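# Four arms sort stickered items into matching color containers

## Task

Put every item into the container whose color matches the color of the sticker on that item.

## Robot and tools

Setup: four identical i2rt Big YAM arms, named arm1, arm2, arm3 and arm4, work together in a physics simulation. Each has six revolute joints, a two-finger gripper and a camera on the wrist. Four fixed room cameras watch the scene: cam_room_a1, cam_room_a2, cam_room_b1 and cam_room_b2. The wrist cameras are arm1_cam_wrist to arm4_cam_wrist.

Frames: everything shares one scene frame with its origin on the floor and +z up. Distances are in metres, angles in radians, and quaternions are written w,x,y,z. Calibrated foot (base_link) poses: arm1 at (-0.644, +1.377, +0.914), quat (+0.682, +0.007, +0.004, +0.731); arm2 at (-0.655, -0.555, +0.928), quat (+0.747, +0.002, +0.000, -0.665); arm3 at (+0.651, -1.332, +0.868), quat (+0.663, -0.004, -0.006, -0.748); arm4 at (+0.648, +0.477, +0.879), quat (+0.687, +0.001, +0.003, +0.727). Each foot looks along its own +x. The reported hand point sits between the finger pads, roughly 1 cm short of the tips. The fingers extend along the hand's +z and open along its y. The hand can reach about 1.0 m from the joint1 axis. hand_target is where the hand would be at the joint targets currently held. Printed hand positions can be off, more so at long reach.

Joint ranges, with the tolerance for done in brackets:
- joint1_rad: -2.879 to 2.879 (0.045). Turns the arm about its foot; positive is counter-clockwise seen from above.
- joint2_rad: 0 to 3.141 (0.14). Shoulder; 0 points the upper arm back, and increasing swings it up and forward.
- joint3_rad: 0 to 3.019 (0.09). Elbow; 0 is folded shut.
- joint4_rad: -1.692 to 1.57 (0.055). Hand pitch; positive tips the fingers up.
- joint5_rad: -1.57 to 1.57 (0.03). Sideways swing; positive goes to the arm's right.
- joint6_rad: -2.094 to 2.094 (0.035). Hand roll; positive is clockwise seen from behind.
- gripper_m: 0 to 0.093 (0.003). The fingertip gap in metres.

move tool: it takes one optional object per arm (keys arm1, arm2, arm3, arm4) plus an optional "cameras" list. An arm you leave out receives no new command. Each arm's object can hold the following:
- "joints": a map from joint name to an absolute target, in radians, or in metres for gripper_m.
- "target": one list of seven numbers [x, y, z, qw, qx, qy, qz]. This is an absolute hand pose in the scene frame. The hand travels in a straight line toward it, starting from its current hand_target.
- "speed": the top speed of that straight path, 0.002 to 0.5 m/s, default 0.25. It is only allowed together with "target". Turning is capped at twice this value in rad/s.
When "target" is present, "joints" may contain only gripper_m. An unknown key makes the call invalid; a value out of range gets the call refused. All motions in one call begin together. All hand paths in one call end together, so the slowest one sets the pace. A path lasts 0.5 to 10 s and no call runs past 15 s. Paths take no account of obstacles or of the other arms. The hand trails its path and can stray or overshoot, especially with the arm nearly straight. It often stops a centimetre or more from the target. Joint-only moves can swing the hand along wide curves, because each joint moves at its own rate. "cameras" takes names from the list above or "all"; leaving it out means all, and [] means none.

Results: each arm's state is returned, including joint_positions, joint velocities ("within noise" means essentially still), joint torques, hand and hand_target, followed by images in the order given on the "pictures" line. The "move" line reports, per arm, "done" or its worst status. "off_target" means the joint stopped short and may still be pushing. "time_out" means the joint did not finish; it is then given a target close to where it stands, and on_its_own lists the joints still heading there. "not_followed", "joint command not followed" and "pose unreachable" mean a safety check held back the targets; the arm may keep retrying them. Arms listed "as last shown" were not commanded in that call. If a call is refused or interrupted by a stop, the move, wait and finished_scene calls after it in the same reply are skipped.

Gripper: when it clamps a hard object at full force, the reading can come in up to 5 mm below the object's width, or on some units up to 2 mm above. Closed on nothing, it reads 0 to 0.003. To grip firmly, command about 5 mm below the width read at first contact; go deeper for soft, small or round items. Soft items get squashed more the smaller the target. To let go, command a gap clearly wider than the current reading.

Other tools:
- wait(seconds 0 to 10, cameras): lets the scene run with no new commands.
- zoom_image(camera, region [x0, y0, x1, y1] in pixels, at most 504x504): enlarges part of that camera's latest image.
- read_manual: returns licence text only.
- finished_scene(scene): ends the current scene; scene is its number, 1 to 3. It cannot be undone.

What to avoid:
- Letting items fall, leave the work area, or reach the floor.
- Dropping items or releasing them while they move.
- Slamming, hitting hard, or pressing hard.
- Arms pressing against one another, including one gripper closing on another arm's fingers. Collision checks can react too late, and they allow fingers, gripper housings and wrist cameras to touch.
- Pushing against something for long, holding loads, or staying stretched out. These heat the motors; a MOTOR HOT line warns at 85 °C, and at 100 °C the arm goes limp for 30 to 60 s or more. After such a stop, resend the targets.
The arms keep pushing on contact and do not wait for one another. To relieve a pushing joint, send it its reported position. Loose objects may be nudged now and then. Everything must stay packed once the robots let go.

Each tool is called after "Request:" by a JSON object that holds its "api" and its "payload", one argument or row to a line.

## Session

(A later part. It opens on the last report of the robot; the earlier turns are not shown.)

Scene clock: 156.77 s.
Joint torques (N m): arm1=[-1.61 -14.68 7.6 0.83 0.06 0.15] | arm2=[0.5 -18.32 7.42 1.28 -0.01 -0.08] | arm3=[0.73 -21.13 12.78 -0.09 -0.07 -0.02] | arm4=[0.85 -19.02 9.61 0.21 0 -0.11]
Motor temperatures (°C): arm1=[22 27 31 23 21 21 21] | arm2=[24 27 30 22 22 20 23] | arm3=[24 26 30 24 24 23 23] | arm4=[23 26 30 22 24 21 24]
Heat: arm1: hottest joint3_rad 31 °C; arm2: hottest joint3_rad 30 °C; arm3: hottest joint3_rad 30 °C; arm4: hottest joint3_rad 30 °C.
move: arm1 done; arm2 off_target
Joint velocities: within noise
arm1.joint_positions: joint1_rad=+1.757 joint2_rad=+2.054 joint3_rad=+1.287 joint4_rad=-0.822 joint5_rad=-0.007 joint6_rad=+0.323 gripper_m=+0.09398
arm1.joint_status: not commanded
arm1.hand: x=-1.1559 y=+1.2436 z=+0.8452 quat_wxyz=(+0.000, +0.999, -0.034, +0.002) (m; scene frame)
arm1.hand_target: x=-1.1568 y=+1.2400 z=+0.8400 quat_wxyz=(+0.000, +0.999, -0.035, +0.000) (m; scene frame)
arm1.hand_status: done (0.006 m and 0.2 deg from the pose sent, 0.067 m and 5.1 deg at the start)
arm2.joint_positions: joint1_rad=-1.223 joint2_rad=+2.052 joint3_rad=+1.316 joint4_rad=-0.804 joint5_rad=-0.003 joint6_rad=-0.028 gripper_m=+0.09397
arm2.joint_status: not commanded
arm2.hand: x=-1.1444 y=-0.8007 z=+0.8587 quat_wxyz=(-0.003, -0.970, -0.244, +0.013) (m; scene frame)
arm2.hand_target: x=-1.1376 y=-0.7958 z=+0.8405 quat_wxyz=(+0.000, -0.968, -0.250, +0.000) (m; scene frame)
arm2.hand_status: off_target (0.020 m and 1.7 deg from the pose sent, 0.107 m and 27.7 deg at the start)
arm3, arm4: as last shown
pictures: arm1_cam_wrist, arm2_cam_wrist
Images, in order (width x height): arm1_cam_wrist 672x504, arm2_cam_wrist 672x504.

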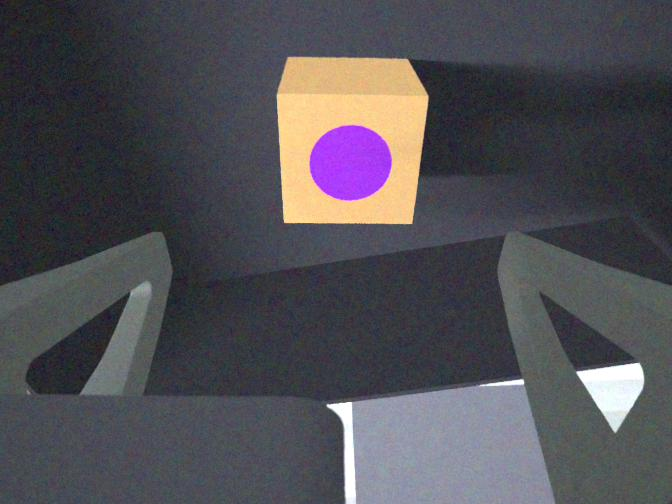

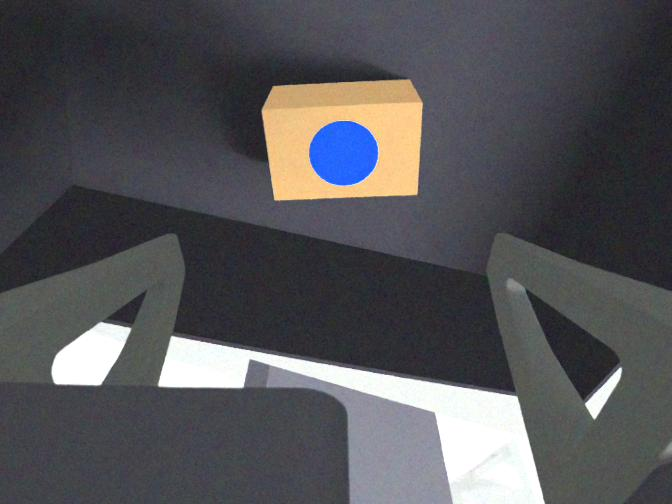

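Request:
{"api": "move", "payload": {
  "arm1": {"target":[-1.156,1.245,0.767,0,0.9994,-0.035,0],"speed":0.1},
  "arm2": {"target":[-1.138,-0.793,0.763,0,0.968,0.250,0],"speed":0.1},
  "cameras": ["arm1_cam_wrist","arm2_cam_wrist"]
}}

Scene clock: 166.83 s.
Joint torques (N m): arm1=[-1.44 -14.51 6.65 0.94 0.11 0.05] | arm2=[0.26 -18.67 6.87 1.28 0 -0.07] | arm3=[0.67 -21.25 12.77 -0.06 -0.08 -0.03] | arm4=[0.91 -18.78 9.66 0.24 0 -0.08]
Motor temperatures (°C): arm1=[22 27 31 23 21 21 21] | arm2=[24 27 29 22 22 20 23] | arm3=[24 26 30 24 24 23 23] | arm4=[23 26 30 22 24 21 24]
Heat: arm1: hottest joint3_rad 31 °C; arm2: hottest joint3_rad 29 °C; arm3: hottest joint3_rad 30 °C; arm4: hottest joint3_rad 30 °C.
move: arm1 done; arm2 off_target
Joint velocities: within noise
arm1.joint_positions: joint1_rad=+1.757 joint2_rad=+2.193 joint3_rad=+1.276 joint4_rad=-0.674 joint5_rad=-0.007 joint6_rad=+0.323 gripper_m=+0.09398
arm1.joint_status: not commanded
arm1.hand: x=-1.1537 y=+1.2446 z=+0.7712 quat_wxyz=(-0.001, +0.999, -0.034, +0.003) (m; scene frame)
arm1.hand_target: x=-1.1558 y=+1.2450 z=+0.7670 quat_wxyz=(+0.000, +0.999, -0.035, +0.000) (m; scene frame)
arm1.hand_status: done (0.005 m and 0.4 deg from the pose sent, 0.078 m and 0.2 deg at the start)
arm2.joint_positions: joint1_rad=-1.223 joint2_rad=+2.201 joint3_rad=+1.309 joint4_rad=-0.656 joint5_rad=-0.003 joint6_rad=-0.033 gripper_m=+0.09397
arm2.joint_status: not commanded
arm2.hand: x=-1.1422 y=-0.7994 z=+0.7798 quat_wxyz=(-0.002, -0.969, -0.246, +0.010) (m; scene frame)
arm2.hand_target: x=-1.1376 y=-0.7928 z=+0.7635 quat_wxyz=(+0.000, -0.968, -0.250, +0.000) (m; scene frame)
arm2.hand_status: off_target (0.018 m and 1.2 deg from the pose sent, 0.096 m and 1.7 deg at the start)
arm3, arm4: as last shown
pictures: arm1_cam_wrist, arm2_cam_wrist
Images, in order (width x height): arm1_cam_wrist 672x504, arm2_cam_wrist 672x504.

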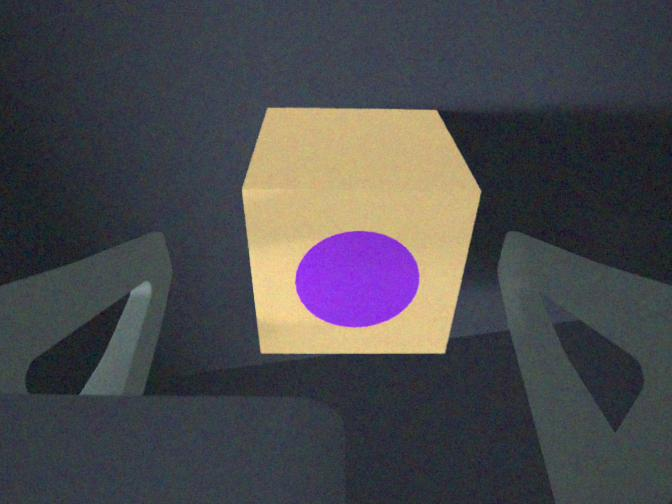

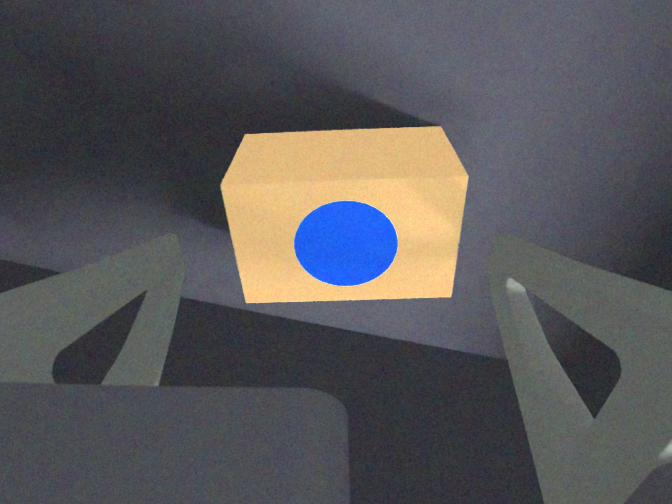

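Request:
{"api": "move", "payload": {
  "arm1": {"target":[-1.157,1.252,0.763,0,0.9994,-0.035,0],"speed":0.1},
  "arm2": {"target":[-1.140,-0.789,0.750,0,0.968,0.250,0],"speed":0.1},
  "cameras": []
}}

Request:
{"api": "move", "payload": {
  "arm1": {"joints":{"gripper_m":0.03}},
  "arm2": {"joints":{"gripper_m":0.03}},
  "cameras": ["arm1_cam_wrist","arm2_cam_wrist"]
}}

Scene clock: 172.13 s.
Joint torques (N m): arm1=[-3.31 -14.8 6.45 0.81 0.11 -0.04] | arm2=[0.03 -18.43 7.08 1.26 -0.02 -0.06] | arm3=[0.67 -21.01 12.79 -0.08 -0.08 -0.03] | arm4=[0.79 -18.78 9.7 0.27 -0.02 -0.09]
Motor temperatures (°C): arm1=[22 27 30 23 21 21 21] | arm2=[24 27 29 22 22 20 23] | arm3=[24 26 31 24 24 23 23] | arm4=[23 26 30 22 24 21 24]
Heat: arm1: hottest joint3_rad 30 °C; arm2: hottest joint3_rad 29 °C; arm3: hottest joint3_rad 31 °C; arm4: hottest joint3_rad 30 °C.
move: arm1 done; arm2 off_target
Joint velocities: arm1=[within noise] | arm2=[within noise] | arm3=[-0.005 -0.015 0.012 -0.002 -0.154 -0.007 0] | arm4=[within noise]
arm1.joint_positions: joint1_rad=+1.753 joint2_rad=+2.193 joint3_rad=+1.276 joint4_rad=-0.666 joint5_rad=-0.007 joint6_rad=+0.318 gripper_m=+0.09398
arm1.joint_status: not commanded
arm1.hand: x=-1.1564 y=+1.2462 z=+0.7712 quat_wxyz=(+0.001, +0.999, -0.034, -0.001) (m; scene frame)
arm1.hand_target: x=-1.1568 y=+1.2519 z=+0.7631 quat_wxyz=(+0.000, +0.999, -0.035, +0.000) (m; scene frame)
arm1.hand_status: done (0.010 m and 0.2 deg from the pose sent, 0.011 m and 0.4 deg at the start)
arm2.joint_positions: joint1_rad=-1.228 joint2_rad=+2.224 joint3_rad=+1.309 joint4_rad=-0.633 joint5_rad=-0.003 joint6_rad=-0.041 gripper_m=+0.09397
arm2.joint_status: not commanded
arm2.hand: x=-1.1426 y=-0.7961 z=+0.7680 quat_wxyz=(-0.002, -0.969, -0.248, +0.009) (m; scene frame)
arm2.hand_target: x=-1.1395 y=-0.7888 z=+0.7505 quat_wxyz=(+0.000, -0.968, -0.250, +0.000) (m; scene frame)
arm2.hand_status: off_target (0.020 m and 1.1 deg from the pose sent, 0.032 m and 1.2 deg at the start)
arm3, arm4: as last shown
pictures: none
No camera images: "cameras" was empty.

Scene clock: 172.77 s.
Joint torques (N m): arm1=[-2.55 -14.62 6.38 0.95 0.07 0] | arm2=[-0.15 -18.55 7.04 1.26 -0.05 -0.08] | arm3=[0.67 -21.01 12.79 -0.08 -0.07 -0.03] | arm4=[0.85 -19.02 9.59 0.34 -0.04 -0.09]
Motor temperatures (°C): arm1=[22 27 30 23 21 21 21] | arm2=[24 27 29 22 22 20 23] | arm3=[24 26 31 24 24 23 23] | arm4=[23 26 30 22 24 21 24]
Heat: arm1: hottest joint3_rad 30 °C; arm2: hottest joint3_rad 29 °C; arm3: hottest joint3_rad 31 °C; arm4: hottest joint3_rad 30 °C.
move: arm1 off_target; arm2 off_target
Joint velocities: within noise
arm1.joint_positions: joint1_rad=+1.752 joint2_rad=+2.193 joint3_rad=+1.276 joint4_rad=-0.665 joint5_rad=-0.006 joint6_rad=+0.318 gripper_m=+0.05265
arm1.joint_status: gripper_m off_target (ended at +0.05267, target +0.03000)
arm1.hand: x=-1.1566 y=+1.2464 z=+0.7712 quat_wxyz=(+0.000, +0.999, -0.034, -0.002) (m; scene frame)
arm1.hand_target: x=-1.1567 y=+1.2520 z=+0.7631 quat_wxyz=(+0.000, +0.999, -0.035, +0.000) (m; scene frame)
arm1.hand_status: not commanded
arm2.joint_positions: joint1_rad=-1.228 joint2_rad=+2.224 joint3_rad=+1.309 joint4_rad=-0.633 joint5_rad=-0.002 joint6_rad=-0.042 gripper_m=+0.06727
arm2.joint_status: gripper_m off_target (ended at +0.06730, target +0.03000)
arm2.hand: x=-1.1428 y=-0.7961 z=+0.7680 quat_wxyz=(-0.002, -0.969, -0.248, +0.010) (m; scene frame)
arm2.hand_target: x=-1.1395 y=-0.7889 z=+0.7505 quat_wxyz=(+0.000, -0.968, -0.250, +0.000) (m; scene frame)
arm2.hand_status: not commanded
arm3, arm4: as last shown
pictures: arm1_cam_wrist, arm2_cam_wrist
Images, in order (width x height): arm1_cam_wrist 672x504, arm2_cam_wrist 672x504.

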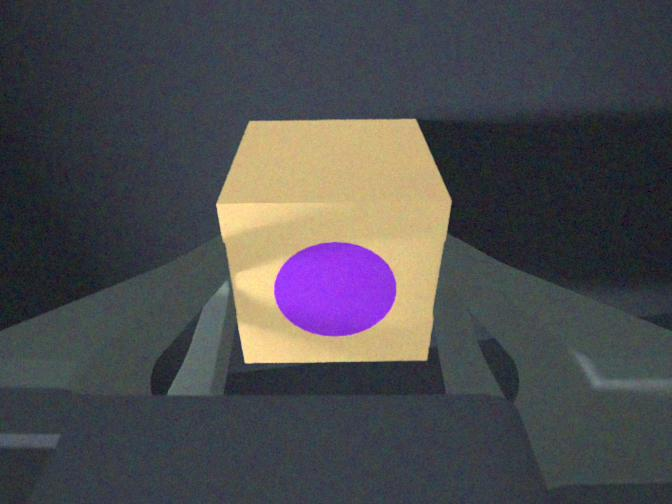

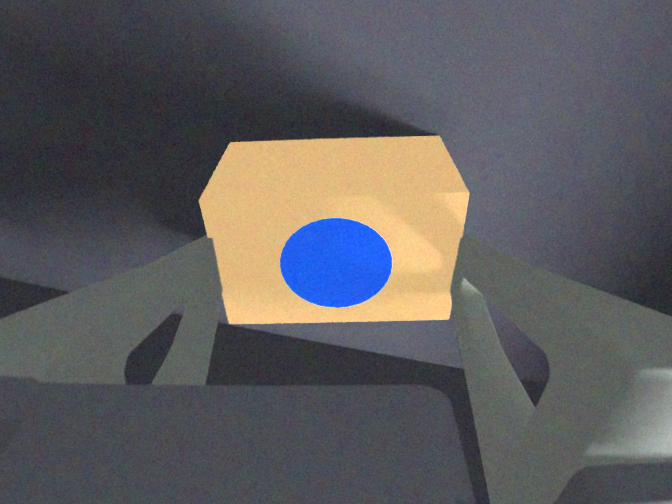

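Request:
{"api": "move", "payload": {
  "arm1": {"target":[-1.05,1.3,1.12,0,1,0,0]},
  "arm2": {"target":[-1.05,-0.7,1.12,0,1,0,0]},
  "arm4": {"joints":{"joint1_rad":0.94,"joint2_rad":0.6,"joint3_rad":0.6,"joint4_rad":0,"joint5_rad":0,"joint6_rad":0}},
  "arm3": {"joints":{"joint1_rad":-1.0,"joint2_rad":0.6,"joint3_rad":0.6,"joint4_rad":0,"joint5_rad":0,"joint6_rad":0}}
}}

Scene clock: 195.00 s.
Joint torques (N m): arm1=[-2.9 -9.58 14.52 0.05 0.09 -0.01] | arm2=[0.21 -13.45 14.75 0.12 0 0.22] | arm3=[0.62 -1.96 9.85 2.52 -0.11 -0.01] | arm4=[0.97 -1.85 10.06 2.09 0.19 0.17]
Motor temperatures (°C): arm1=[22 26 30 23 21 21 22] | arm2=[24 28 29 22 22 20 24] | arm3=[24 27 31 24 24 23 23] | arm4=[23 26 31 22 24 21 24]
Heat: arm1: hottest joint3_rad 30 °C; arm2: hottest joint3_rad 29 °C; arm3: hottest joint3_rad 31 °C; arm4: hottest joint3_rad 31 °C.
move: arm1 off_target; arm2 off_target; arm3 done; arm4 done
Joint velocities: within noise
arm1.joint_positions: joint1_rad=+1.697 joint2_rad=+1.454 joint3_rad=+1.217 joint4_rad=-1.392 joint5_rad=-0.006 joint6_rad=+0.192 gripper_m=+0.05263
arm1.joint_status: not commanded
arm1.hand: x=-1.0354 y=+1.2985 z=+1.0993 quat_wxyz=(-0.004, +1.000, +0.001, +0.021) (m; scene frame)
arm1.hand_target: x=-1.0490 y=+1.3002 z=+1.1198 quat_wxyz=(+0.000, +1.000, +0.000, +0.000) (m; scene frame)
arm1.hand_status: off_target (0.025 m and 2.5 deg from the pose sent, 0.369 m and 3.9 deg at the start)
arm2.joint_positions: joint1_rad=-1.331 joint2_rad=+1.448 joint3_rad=+1.202 joint4_rad=-1.356 joint5_rad=-0.002 joint6_rad=+0.335 gripper_m=+0.06732
arm2.joint_status: not commanded
arm2.hand: x=-1.0355 y=-0.6974 z=+1.1028 quat_wxyz=(+0.006, -1.000, -0.011, -0.016) (m; scene frame)
arm2.hand_target: x=-1.0493 y=-0.6998 z=+1.1200 quat_wxyz=(+0.000, -1.000, +0.000, +0.000) (m; scene frame)
arm2.hand_status: off_target (0.023 m and 2.3 deg from the pose sent, 0.376 m and 28.7 deg at the start)
arm3.joint_positions: joint1_rad=-0.991 joint2_rad=+0.605 joint3_rad=+0.601 joint4_rad=-0.018 joint5_rad=+0.002 joint6_rad=-0.005 gripper_m=+0.09399
arm3.joint_status: all done
arm3.hand: x=+0.3122 y=-1.4923 z=+1.2639 quat_wxyz=(-0.161, -0.695, -0.159, +0.682) (m; scene frame)
arm3.hand_target: x=+0.3121 y=-1.4891 z=+1.2698 quat_wxyz=(-0.163, -0.688, -0.153, +0.690) (m; scene frame)
arm3.hand_status: not commanded
arm4.joint_positions: joint1_rad=+0.938 joint2_rad=+0.602 joint3_rad=+0.599 joint4_rad=-0.018 joint5_rad=-0.003 joint6_rad=-0.014 gripper_m=+0.09399
arm4.joint_status: all done
arm4.hand: x=+0.3344 y=+0.6837 z=+1.2746 quat_wxyz=(-0.201, +0.685, -0.199, -0.671) (m; scene frame)
arm4.hand_target: x=+0.3347 y=+0.6831 z=+1.2803 quat_wxyz=(-0.199, +0.677, -0.202, -0.679) (m; scene frame)
arm4.hand_status: not commanded
pictures: arm1_cam_wrist, arm2_cam_wrist, arm3_cam_wrist, arm4_cam_wrist, cam_room_a1, cam_room_a2, cam_room_b1, cam_room_b2
Images, in order (width x height): arm1_cam_wrist 672x504, arm2_cam_wrist 672x504, arm3_cam_wrist 672x504, arm4_cam_wrist 672x504, cam_room_a1 672x504, cam_room_a2 672x504, cam_room_b1 672x504, cam_room_b2 672x504.

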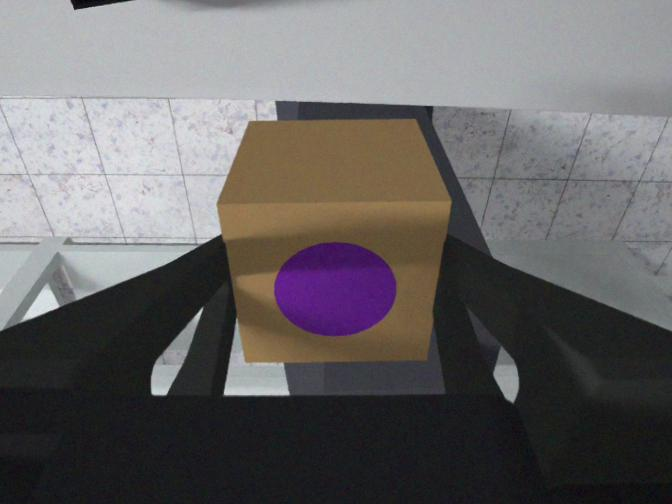

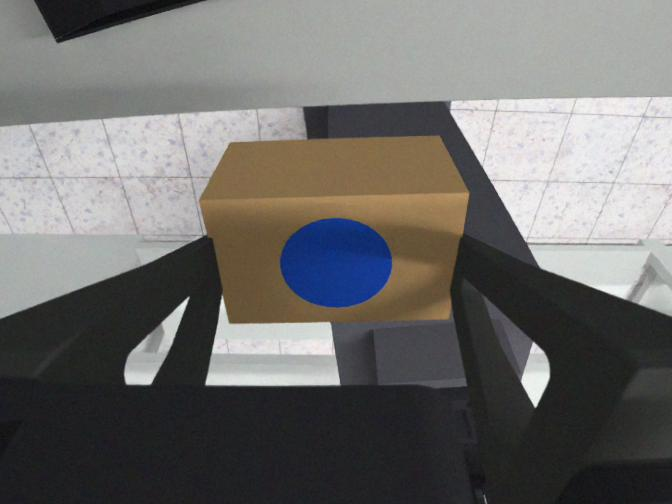

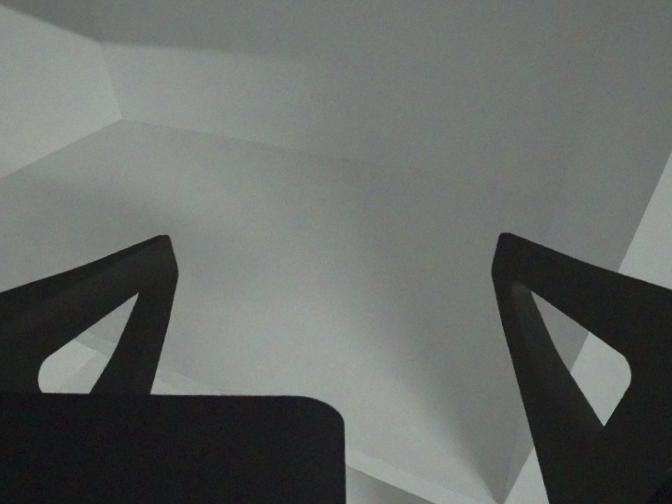

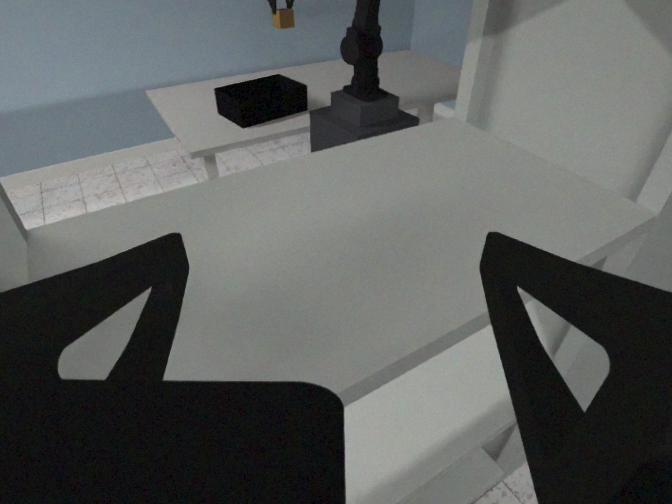

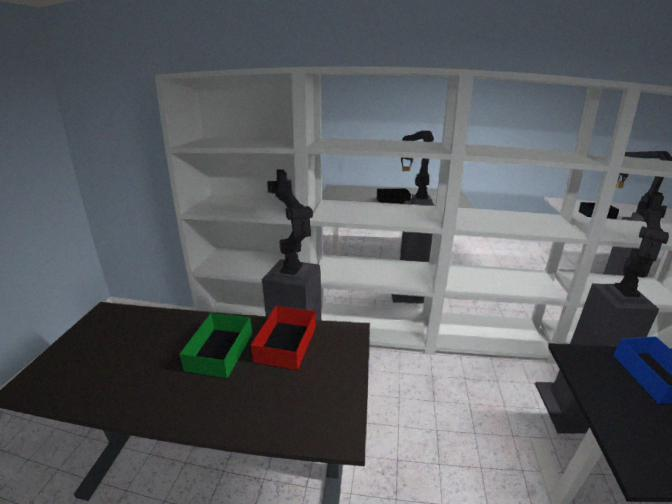

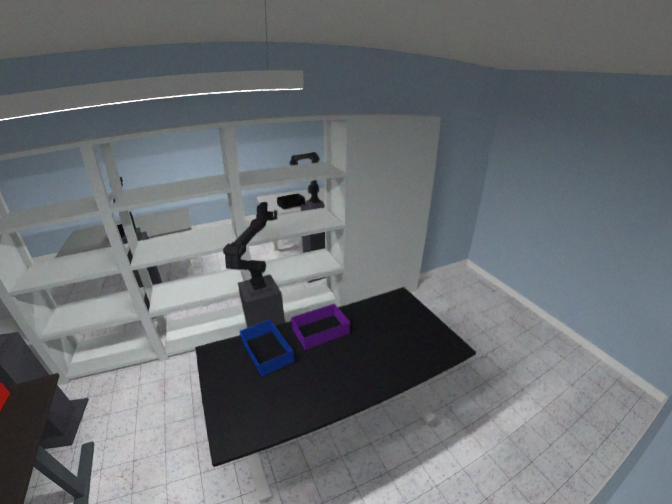

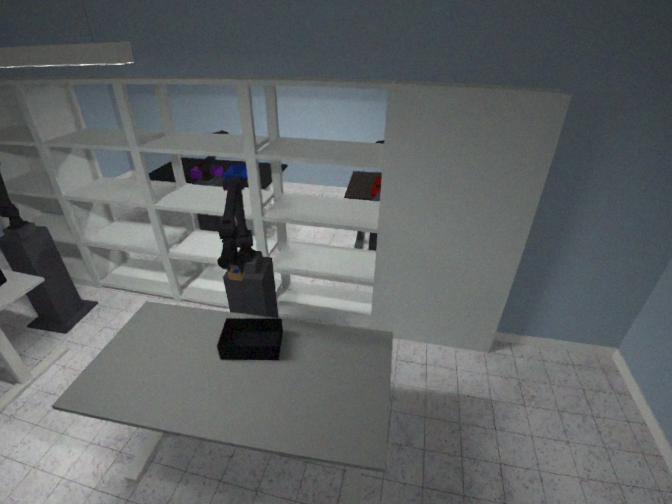

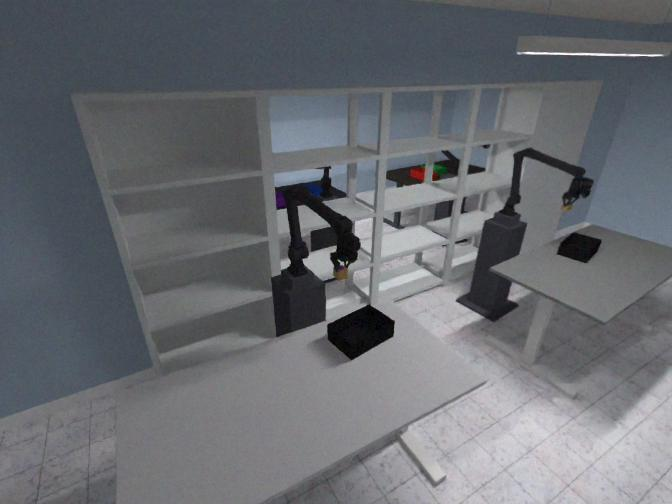

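Request:
{"api": "move", "payload": {
  "arm4": {"target":[0.40,0.63,1.12,-0.199,0.677,-0.202,-0.679]},
  "arm1": {"joints":{"joint1_rad":-2.25,"joint2_rad":1.0,"joint3_rad":1.03,"joint4_rad":-1.6}},
  "cameras": ["arm1_cam_wrist","arm4_cam_wrist"]
}}

Scene clock: 231.80 s.
Joint torques (N m): arm1=[-1.96 -3.43 10.99 0.08 -0.07 -0.01] | arm2=[0.21 -13.27 14.76 0.12 -0.02 0.21] | arm3=[0.73 -2.08 9.84 2.51 -0.1 0] | arm4=[1.55 1.03 10.48 1.24 0.21 0.18]
Motor temperatures (°C): arm1=[22 26 33 23 21 21 22] | arm2=[24 27 36 22 22 20 24] | arm3=[24 26 32 24 24 23 23] | arm4=[23 24 32 22 24 21 24]
Heat: arm1: hottest joint3_rad 33 °C; arm2: hottest joint3_rad 36 °C; arm3: hottest joint3_rad 32 °C; arm4: hottest joint3_rad 32 °C.
move: arm1 done; arm4 done
Joint velocities: within noise
arm1.joint_positions: joint1_rad=-2.245 joint2_rad=+1.007 joint3_rad=+1.025 joint4_rad=-1.589 joint5_rad=-0.003 joint6_rad=+0.190 gripper_m=+0.05264
arm1.joint_status: all done
arm1.hand: x=-0.4272 y=+1.2295 z=+1.1580 quat_wxyz=(+0.008, -0.387, -0.922, +0.000) (m; scene frame)
arm1.hand_target: x=-0.4294 y=+1.2300 z=+1.1619 quat_wxyz=(+0.007, -0.387, -0.922, -0.001) (m; scene frame)
arm1.hand_status: not commanded
arm2, arm3: as last shown
arm2.joint_positions: joint1_rad=-1.331 joint2_rad=+1.448 joint3_rad=+1.202 joint4_rad=-1.356 joint5_rad=-0.002 joint6_rad=+0.336 gripper_m=+0.06732
arm2.hand: x=-1.0354 y=-0.6974 z=+1.1029 quat_wxyz=(+0.006, -1.000, -0.010, -0.016) (m; scene frame)
arm4.joint_positions: joint1_rad=+1.001 joint2_rad=+0.219 joint3_rad=+0.108 joint4_rad=+0.103 joint5_rad=+0.067 joint6_rad=-0.014 gripper_m=+0.09399
arm4.joint_status: not commanded
arm4.hand: x=+0.4003 y=+0.6320 z=+1.1145 quat_wxyz=(-0.204, +0.681, -0.200, -0.675) (m; scene frame)
arm4.hand_target: x=+0.4000 y=+0.6301 z=+1.1200 quat_wxyz=(-0.199, +0.677, -0.202, -0.679) (m; scene frame)
arm4.hand_status: done (0.006 m and 0.9 deg from the pose sent, 0.176 m and 1.4 deg at the start)
pictures: arm1_cam_wrist, arm4_cam_wrist
Images, in order (width x height): arm1_cam_wrist 672x504, arm4_cam_wrist 672x504.

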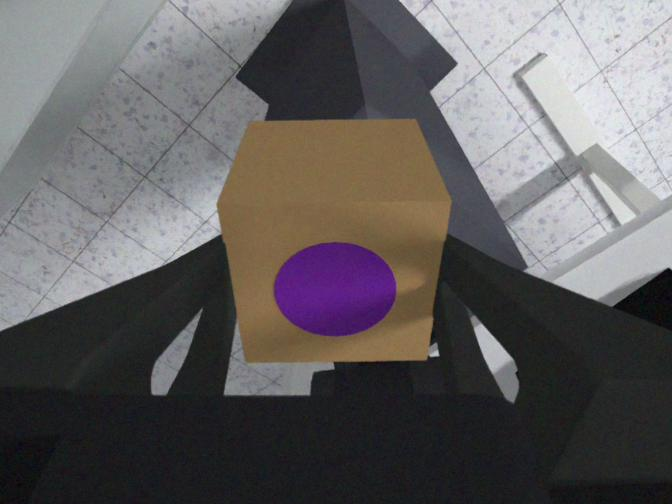

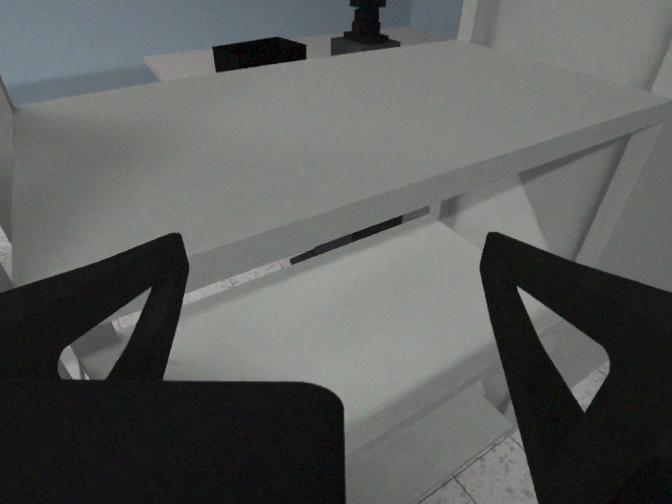

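Request:
{"api": "move", "payload": {
  "arm4": {"joints":{"joint1_rad":0.94,"joint2_rad":0.219,"joint3_rad":0.108,"joint4_rad":0.75,"joint5_rad":0}},
  "cameras": ["arm4_cam_wrist","cam_room_b2","cam_room_a2"]
}}

Scene clock: 242.77 s.
Joint torques (N m): arm1=[-2.32 -3.31 10.84 0.06 -0.04 -0.03] | arm2=[0.21 -13.22 14.75 0.14 -0.01 0.21] | arm3=[0.62 -2.08 9.87 2.47 -0.1 0] | arm4=[0.62 2.84 9.32 1.44 -0.04 0.17]
Motor temperatures (°C): arm1=[22 26 34 23 21 21 22] | arm2=[24 27 37 22 22 20 24] | arm3=[24 26 32 24 24 23 23] | arm4=[23 23 34 22 24 21 24]
Heat: arm1: hottest joint3_rad 34 °C; arm2: hottest joint3_rad 37 °C; arm3: hottest joint3_rad 32 °C; arm4: hottest joint3_rad 34 °C.
move: arm4 done
Joint velocities: within noise
arm1, arm2, arm3: as last shown
arm4.joint_positions: joint1_rad=+0.943 joint2_rad=+0.219 joint3_rad=+0.108 joint4_rad=+0.733 joint5_rad=+0.003 joint6_rad=-0.014 gripper_m=+0.09399
arm4.joint_status: all done
arm4.hand: x=+0.4428 y=+0.6128 z=+1.2599 quat_wxyz=(-0.256, +0.437, -0.129, -0.853) (m; scene frame)
arm4.hand_target: x=+0.4449 y=+0.6117 z=+1.2630 quat_wxyz=(-0.252, +0.429, -0.129, -0.858) (m; scene frame)
arm4.hand_status: not commanded
pictures: arm4_cam_wrist, cam_room_a2, cam_room_b2
Images, in order (width x height): arm4_cam_wrist 672x504, cam_room_a2 672x504, cam_room_b2 672x504.

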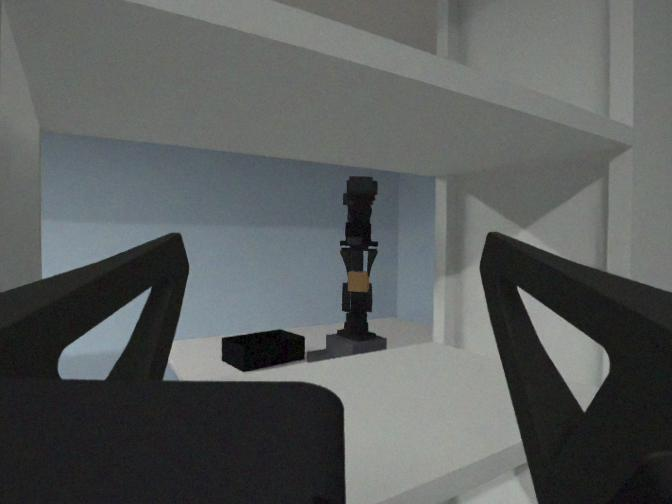

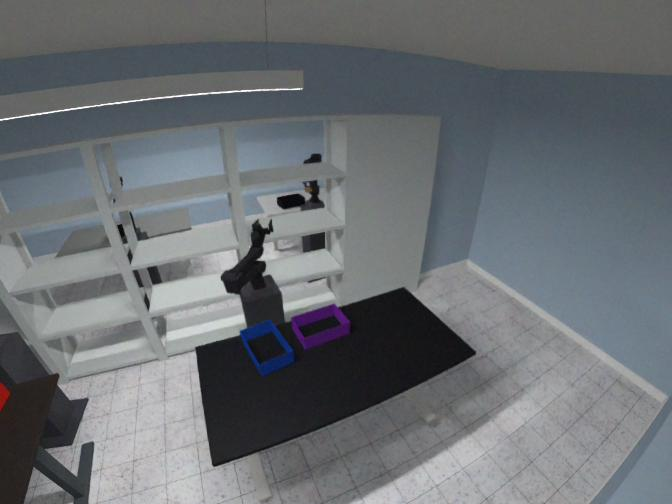

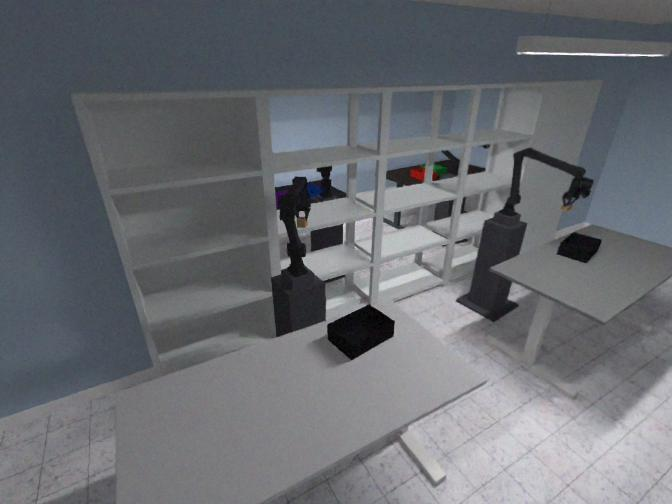

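Request:
{"api": "move", "payload": {
  "arm1": {"target":[-0.33,1.16,1.09,0,0.299,0.954,0]},
  "cameras": []
}}

Request:
{"api": "move", "payload": {
  "arm1": {"target":[-0.054,0.966,1.06,0,0.299,0.954,0]},
  "cameras": ["arm1_cam_wrist","arm4_cam_wrist"]
}}

Scene clock: 256.90 s.
Joint torques (N m): arm1=[-1.67 -7.41 15.24 0.7 -0.06 -0.07] | arm2=[0.15 -13.27 14.74 0.1 -0.02 0.2] | arm3=[0.67 -1.96 9.83 2.52 -0.09 -0.01] | arm4=[0.32 2.61 9.25 1.51 -0.02 0.14]
Motor temperatures (°C): arm1=[22 26 34 23 21 21 22] | arm2=[24 27 37 22 22 20 24] | arm3=[24 26 32 24 24 23 23] | arm4=[23 23 35 22 24 21 24]
Heat: arm1: hottest joint3_rad 34 °C; arm2: hottest joint3_rad 37 °C; arm3: hottest joint3_rad 32 °C; arm4: hottest joint3_rad 35 °C.
move: arm1 off_target
Joint velocities: within noise
arm1.joint_positions: joint1_rad=-2.245 joint2_rad=+1.350 joint3_rad=+1.052 joint4_rad=-1.336 joint5_rad=-0.005 joint6_rad=+0.005 gripper_m=+0.05263
arm1.joint_status: not commanded
arm1.hand: x=-0.3496 y=+1.1753 z=+1.0662 quat_wxyz=(+0.037, -0.301, -0.953, -0.010) (m; scene frame)
arm1.hand_target: x=-0.3314 y=+1.1610 z=+1.0905 quat_wxyz=(+0.000, -0.299, -0.954, +0.000) (m; scene frame)
arm1.hand_status: off_target (0.034 m and 4.5 deg from the pose sent, 0.138 m and 10.8 deg at the start)
arm2, arm3, arm4: as last shown
arm4.joint_positions: joint1_rad=+0.943 joint2_rad=+0.219 joint3_rad=+0.108 joint4_rad=+0.734 joint5_rad=+0.003 joint6_rad=-0.014 gripper_m=+0.09399
arm4.hand_target: x=+0.4449 y=+0.6117 z=+1.2630 quat_wxyz=(-0.252, +0.429, -0.129, -0.857) (m; scene frame)
pictures: none
No camera images: "cameras" was empty.

Scene clock: 259.07 s.
Joint torques (N m): arm1=[-2.32 -20.78 16.2 0.21 -0.03 -0.07] | arm2=[0.26 -13.39 14.76 0.13 -0.01 0.21] | arm3=[0.56 -2.02 9.88 2.48 -0.09 -0.01] | arm4=[0.32 2.9 9.43 1.62 -0.03 0.16]
Motor temperatures (°C): arm1=[22 26 34 23 21 21 22] | arm2=[24 27 38 22 22 20 25] | arm3=[24 26 32 24 24 23 23] | arm4=[23 23 35 22 24 21 24]
Heat: arm1: hottest joint3_rad 34 °C; arm2: hottest joint3_rad 38 °C; arm3: hottest joint3_rad 32 °C; arm4: hottest joint3_rad 35 °C.
move: arm1 off_target
Joint velocities: within noise
arm1.joint_positions: joint1_rad=-2.245 joint2_rad=+2.319 joint3_rad=+2.384 joint4_rad=-1.660 joint5_rad=-0.005 joint6_rad=+0.004 gripper_m=+0.05263
arm1.joint_status: not commanded
arm1.hand: x=-0.0622 y=+0.9763 z=+1.0451 quat_wxyz=(+0.018, -0.300, -0.954, -0.005) (m; scene frame)
arm1.hand_target: x=-0.0549 y=+0.9667 z=+1.0600 quat_wxyz=(-0.001, -0.299, -0.954, +0.000) (m; scene frame)
arm1.hand_status: off_target (0.020 m and 2.2 deg from the pose sent, 0.362 m and 4.5 deg at the start)
arm2, arm3, arm4: as last shown
pictures: arm1_cam_wrist, arm4_cam_wrist
Images, in order (width x height): arm1_cam_wrist 672x504, arm4_cam_wrist 672x504.

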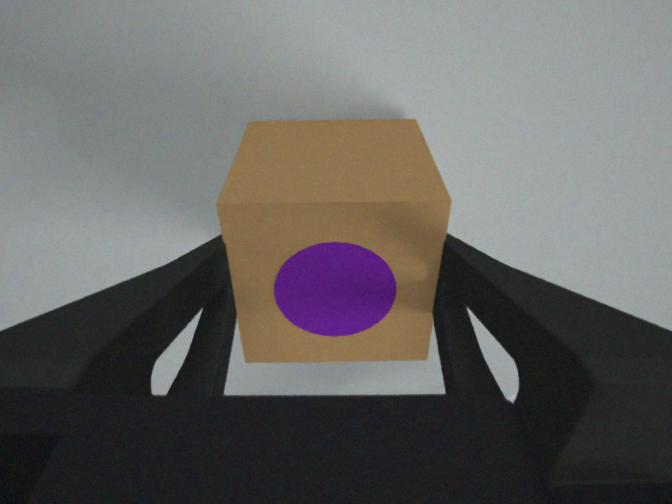

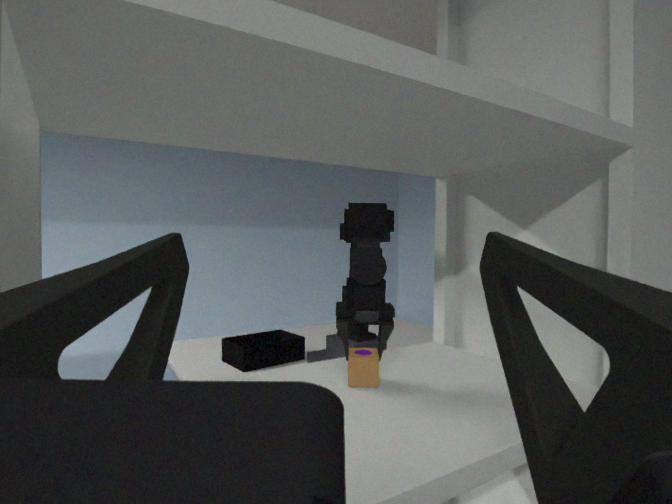

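Request:
{"api": "move", "payload": {
  "arm1": {"target":[-0.050,0.960,1.010,0,0.299,0.954,0],"speed":0.08},
  "cameras": ["arm1_cam_wrist","arm4_cam_wrist"]
}}

Request:
{"api": "zoom_image", "payload": {
  "camera": "arm4_cam_wrist",
  "region": [300, 300, 430, 420]
}}

Scene clock: 263.60 s.
Joint torques (N m): arm1=[-2.67 -18.78 8.83 1.59 -0.04 -0.04] | arm2=[0.15 -13.39 14.78 0.17 -0.01 0.21] | arm3=[0.73 -2.08 9.88 2.52 -0.1 0] | arm4=[0.21 2.73 9.28 1.5 -0.02 0.17]
Motor temperatures (°C): arm1=[22 26 34 23 21 21 23] | arm2=[24 27 38 22 22 20 25] | arm3=[24 26 32 24 24 23 23] | arm4=[23 23 35 22 24 21 24]
Heat: arm1: hottest joint3_rad 34 °C; arm2: hottest joint3_rad 38 °C; arm3: hottest joint3_rad 32 °C; arm4: hottest joint3_rad 35 °C.
move: arm1 off_target
Joint velocities: within noise
arm1.joint_positions: joint1_rad=-2.245 joint2_rad=+2.324 joint3_rad=+2.380 joint4_rad=-1.595 joint5_rad=-0.005 joint6_rad=+0.001 gripper_m=+0.05263
arm1.joint_status: not commanded
arm1.hand: x=-0.0499 y=+0.9678 z=+1.0395 quat_wxyz=(-0.008, -0.299, -0.954, +0.003) (m; scene frame)
arm1.hand_target: x=-0.0510 y=+0.9609 z=+1.0103 quat_wxyz=(+0.000, -0.299, -0.954, +0.000) (m; scene frame)
arm1.hand_status: off_target (0.031 m and 1.0 deg from the pose sent, 0.041 m and 2.2 deg at the start)
arm2, arm3, arm4: as last shown
pictures: arm1_cam_wrist, arm4_cam_wrist
Images, in order (width x height): arm1_cam_wrist 672x504, arm4_cam_wrist 672x504.

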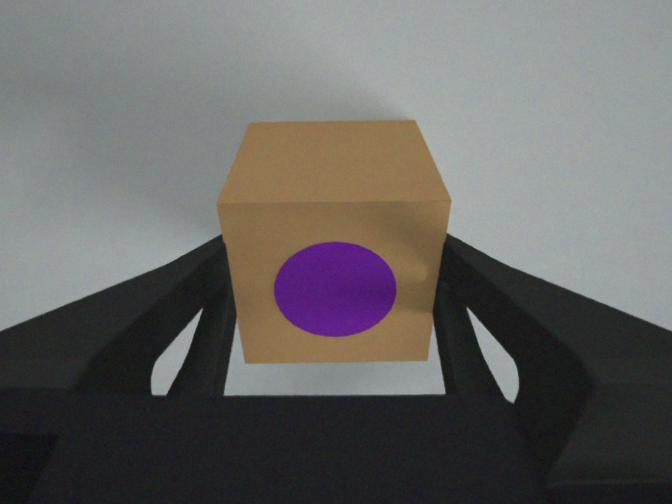

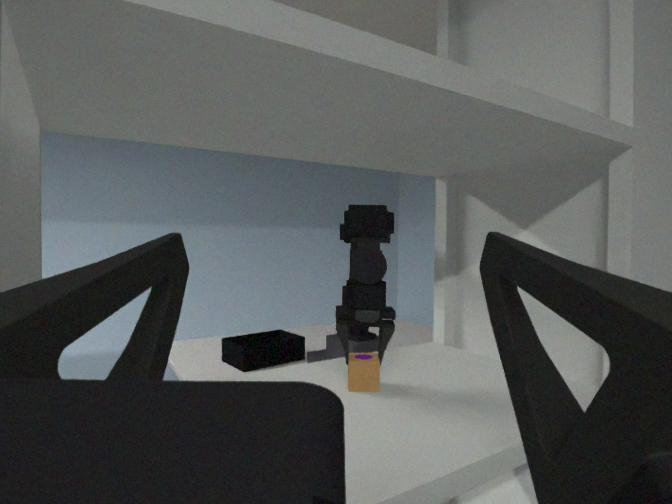

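Scaled by 3.877.

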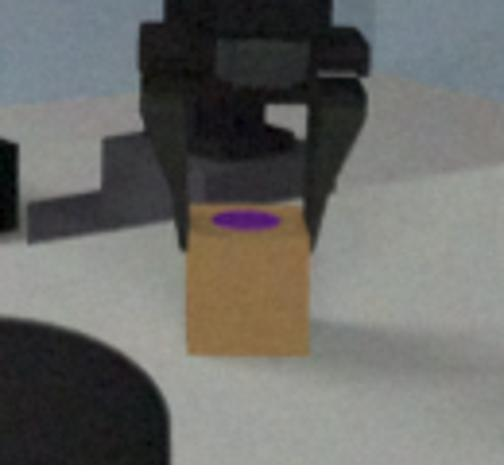

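Request:
{"api": "move", "payload": {
  "arm1": {"target":[-0.050,0.960,0.998,0,0.299,0.954,0],"speed":0.06},
  "cameras": ["arm1_cam_wrist","arm4_cam_wrist"]
}}

Request:
{"api": "zoom_image", "payload": {
  "camera": "arm4_cam_wrist",
  "region": [300, 300, 430, 420]
}}

Scene clock: 273.93 s.
Joint torques (N m): arm1=[-2.49 -17.96 7.84 2.07 -0.07 -0.03] | arm2=[0.21 -13.27 14.74 0.1 -0.01 0.2] | arm3=[0.73 -2.08 9.87 2.52 -0.11 0] | arm4=[0.73 3.02 9.17 1.48 -0.02 0.18]
Motor temperatures (°C): arm1=[22 26 33 23 21 21 23] | arm2=[24 27 38 22 22 20 25] | arm3=[24 25 32 24 24 23 23] | arm4=[23 23 35 22 24 21 24]
Heat: arm1: hottest joint3_rad 33 °C; arm2: hottest joint3_rad 38 °C; arm3: hottest joint3_rad 32 °C; arm4: hottest joint3_rad 35 °C.
move: arm1 off_target
Joint velocities: within noise
arm1.joint_positions: joint1_rad=-2.245 joint2_rad=+2.311 joint3_rad=+2.354 joint4_rad=-1.571 joint5_rad=-0.005 joint6_rad=+0.001 gripper_m=+0.05263
arm1.joint_status: not commanded
arm1.hand: x=-0.0500 y=+0.9678 z=+1.0387 quat_wxyz=(-0.013, -0.299, -0.954, +0.005) (m; scene frame)
arm1.hand_target: x=-0.0518 y=+0.9615 z=+0.9987 quat_wxyz=(+0.000, -0.299, -0.954, +0.000) (m; scene frame)
arm1.hand_status: off_target (0.041 m and 1.6 deg from the pose sent, 0.042 m and 1.0 deg at the start)
arm2, arm3, arm4: as last shown
pictures: arm1_cam_wrist, arm4_cam_wrist
Images, in order (width x height): arm1_cam_wrist 672x504, arm4_cam_wrist 672x504.

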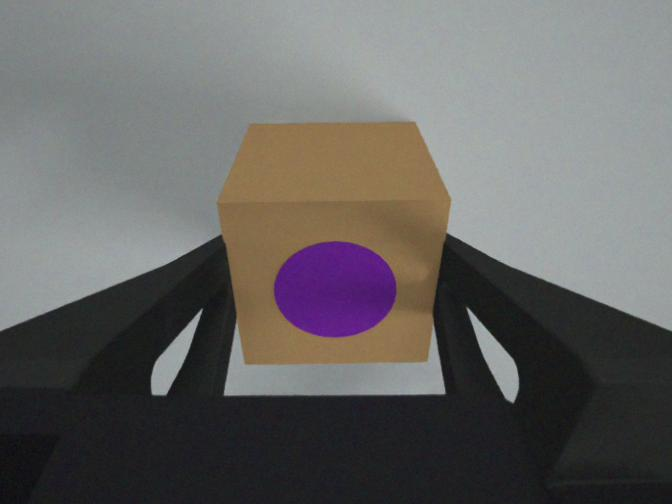

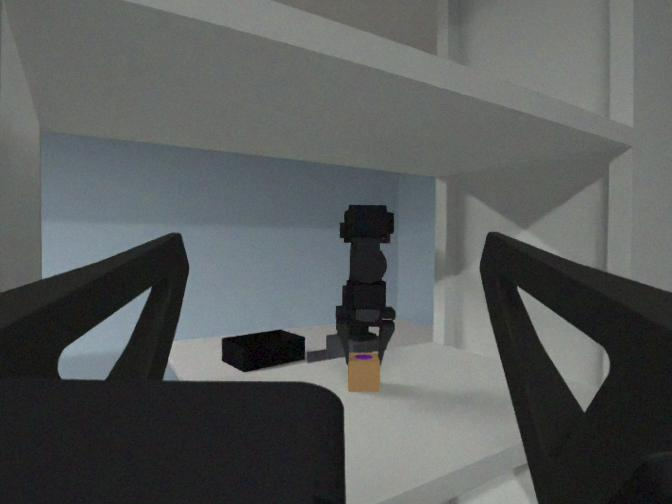

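Scaled by 3.877.

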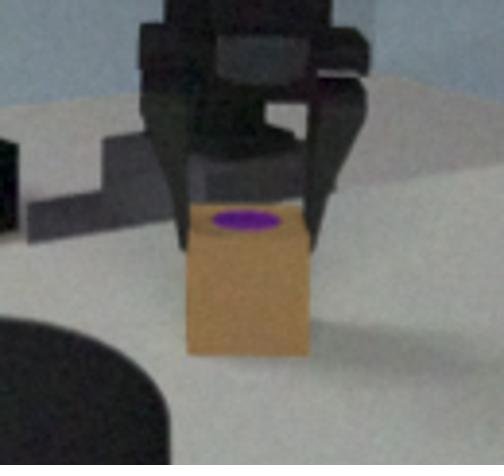

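Request:
{"api": "move", "payload": {
  "arm1": {"target":[-0.050,0.966,1.030,0,0.299,0.954,0],"speed":0.1},
  "cameras": []
}}

Request:
{"api": "move", "payload": {
  "arm1": {"joints":{"gripper_m":0.093}},
  "cameras": ["arm1_cam_wrist","arm4_cam_wrist"]
}}

Scene clock: 279.60 s.
Joint torques (N m): arm1=[-1.96 -18.32 13.55 -0.24 -0.06 0.05] | arm2=[0.26 -13.39 14.75 0.14 -0.01 0.2] | arm3=[0.67 -2.08 9.87 2.52 -0.1 0] | arm4=[0.21 2.67 9.21 1.55 -0.02 0.18]
Motor temperatures (°C): arm1=[22 26 33 23 21 21 23] | arm2=[24 27 38 22 22 20 25] | arm3=[24 25 32 24 24 23 23] | arm4=[23 23 35 22 24 21 24]
Heat: arm1: hottest joint3_rad 33 °C; arm2: hottest joint3_rad 38 °C; arm3: hottest joint3_rad 32 °C; arm4: hottest joint3_rad 35 °C.
move: arm1 off_target
Joint velocities: within noise
arm1.joint_positions: joint1_rad=-2.245 joint2_rad=+2.308 joint3_rad=+2.354 joint4_rad=-1.584 joint5_rad=-0.005 joint6_rad=+0.001 gripper_m=+0.05263
arm1.joint_status: not commanded
arm1.hand: x=-0.0525 y=+0.9696 z=+1.0407 quat_wxyz=(-0.009, -0.299, -0.954, +0.003) (m; scene frame)
arm1.hand_target: x=-0.0503 y=+0.9663 z=+1.0300 quat_wxyz=(-0.001, -0.299, -0.954, +0.000) (m; scene frame)
arm1.hand_status: off_target (0.012 m and 1.1 deg from the pose sent, 0.009 m and 1.6 deg at the start)
arm2, arm3, arm4: as last shown
pictures: none
No camera images: "cameras" was empty.

Scene clock: 280.33 s.
Joint torques (N m): arm1=[-2.2 -20.19 13.61 -0.05 -0.03 0.04] | arm2=[0.32 -13.27 14.76 0.13 -0.01 0.2] | arm3=[0.79 -1.9 9.88 2.5 -0.1 -0.01] | arm4=[0.91 3.08 9.29 1.65 -0.03 0.18]
Motor temperatures (°C): arm1=[22 26 33 23 21 21 23] | arm2=[24 27 38 22 22 20 25] | arm3=[24 25 32 24 24 23 23] | arm4=[23 23 35 22 24 21 24]
Heat: arm1: hottest joint3_rad 33 °C; arm2: hottest joint3_rad 38 °C; arm3: hottest joint3_rad 32 °C; arm4: hottest joint3_rad 35 °C.
move: arm1 done
Joint velocities: within noise
arm1.joint_positions: joint1_rad=-2.245 joint2_rad=+2.331 joint3_rad=+2.354 joint4_rad=-1.591 joint5_rad=-0.005 joint6_rad=+0.001 gripper_m=+0.09296
arm1.joint_status: all done
arm1.hand: x=-0.0541 y=+0.9706 z=+1.0249 quat_wxyz=(+0.006, -0.299, -0.954, -0.001) (m; scene frame)
arm1.hand_target: x=-0.0503 y=+0.9663 z=+1.0299 quat_wxyz=(-0.001, -0.299, -0.954, +0.000) (m; scene frame)
arm1.hand_status: not commanded
arm2.joint_positions: joint1_rad=-1.331 joint2_rad=+1.448 joint3_rad=+1.202 joint4_rad=-1.356 joint5_rad=-0.002 joint6_rad=+0.336 gripper_m=+0.06732
arm2.joint_status: not commanded
arm2.hand: x=-1.0354 y=-0.6974 z=+1.1029 quat_wxyz=(+0.006, -1.000, -0.010, -0.016) (m; scene frame)
arm2.hand_target: x=-1.0493 y=-0.6998 z=+1.1200 quat_wxyz=(+0.000, -1.000, +0.000, +0.000) (m; scene frame)
arm2.hand_status: not commanded
arm3.joint_positions: joint1_rad=-0.991 joint2_rad=+0.605 joint3_rad=+0.601 joint4_rad=-0.018 joint5_rad=+0.002 joint6_rad=-0.005 gripper_m=+0.09399
arm3.joint_status: not commanded
arm3.hand: x=+0.3122 y=-1.4923 z=+1.2639 quat_wxyz=(-0.161, -0.695, -0.159, +0.682) (m; scene frame)
arm3.hand_target: x=+0.3121 y=-1.4891 z=+1.2698 quat_wxyz=(-0.163, -0.688, -0.153, +0.690) (m; scene frame)
arm3.hand_status: not commanded
arm4: as last shown
pictures: arm1_cam_wrist, arm4_cam_wrist
Images, in order (width x height): arm1_cam_wrist 672x504, arm4_cam_wrist 672x504.

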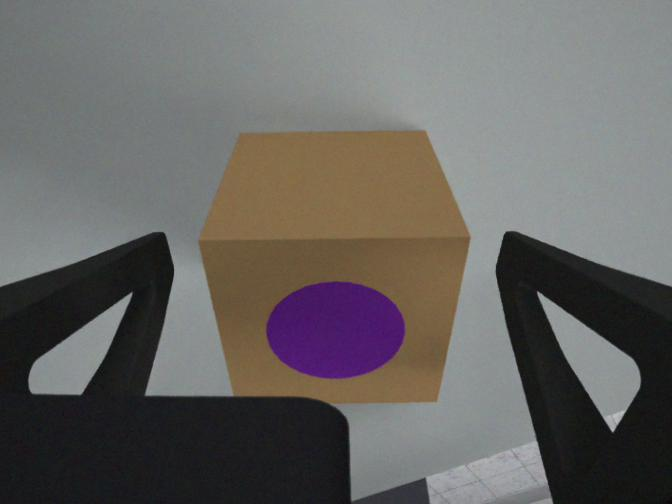

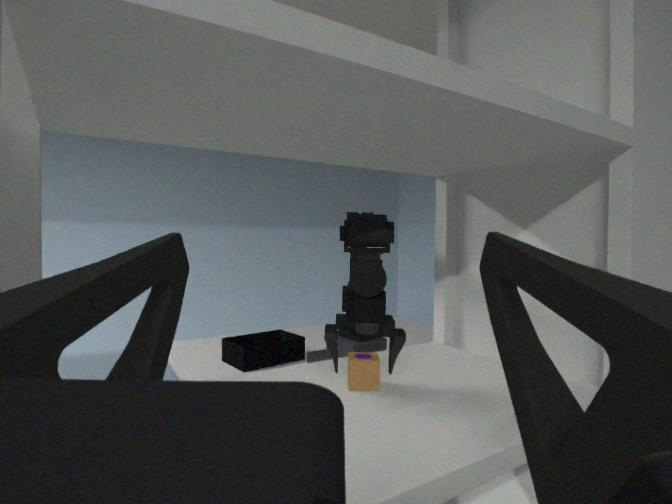

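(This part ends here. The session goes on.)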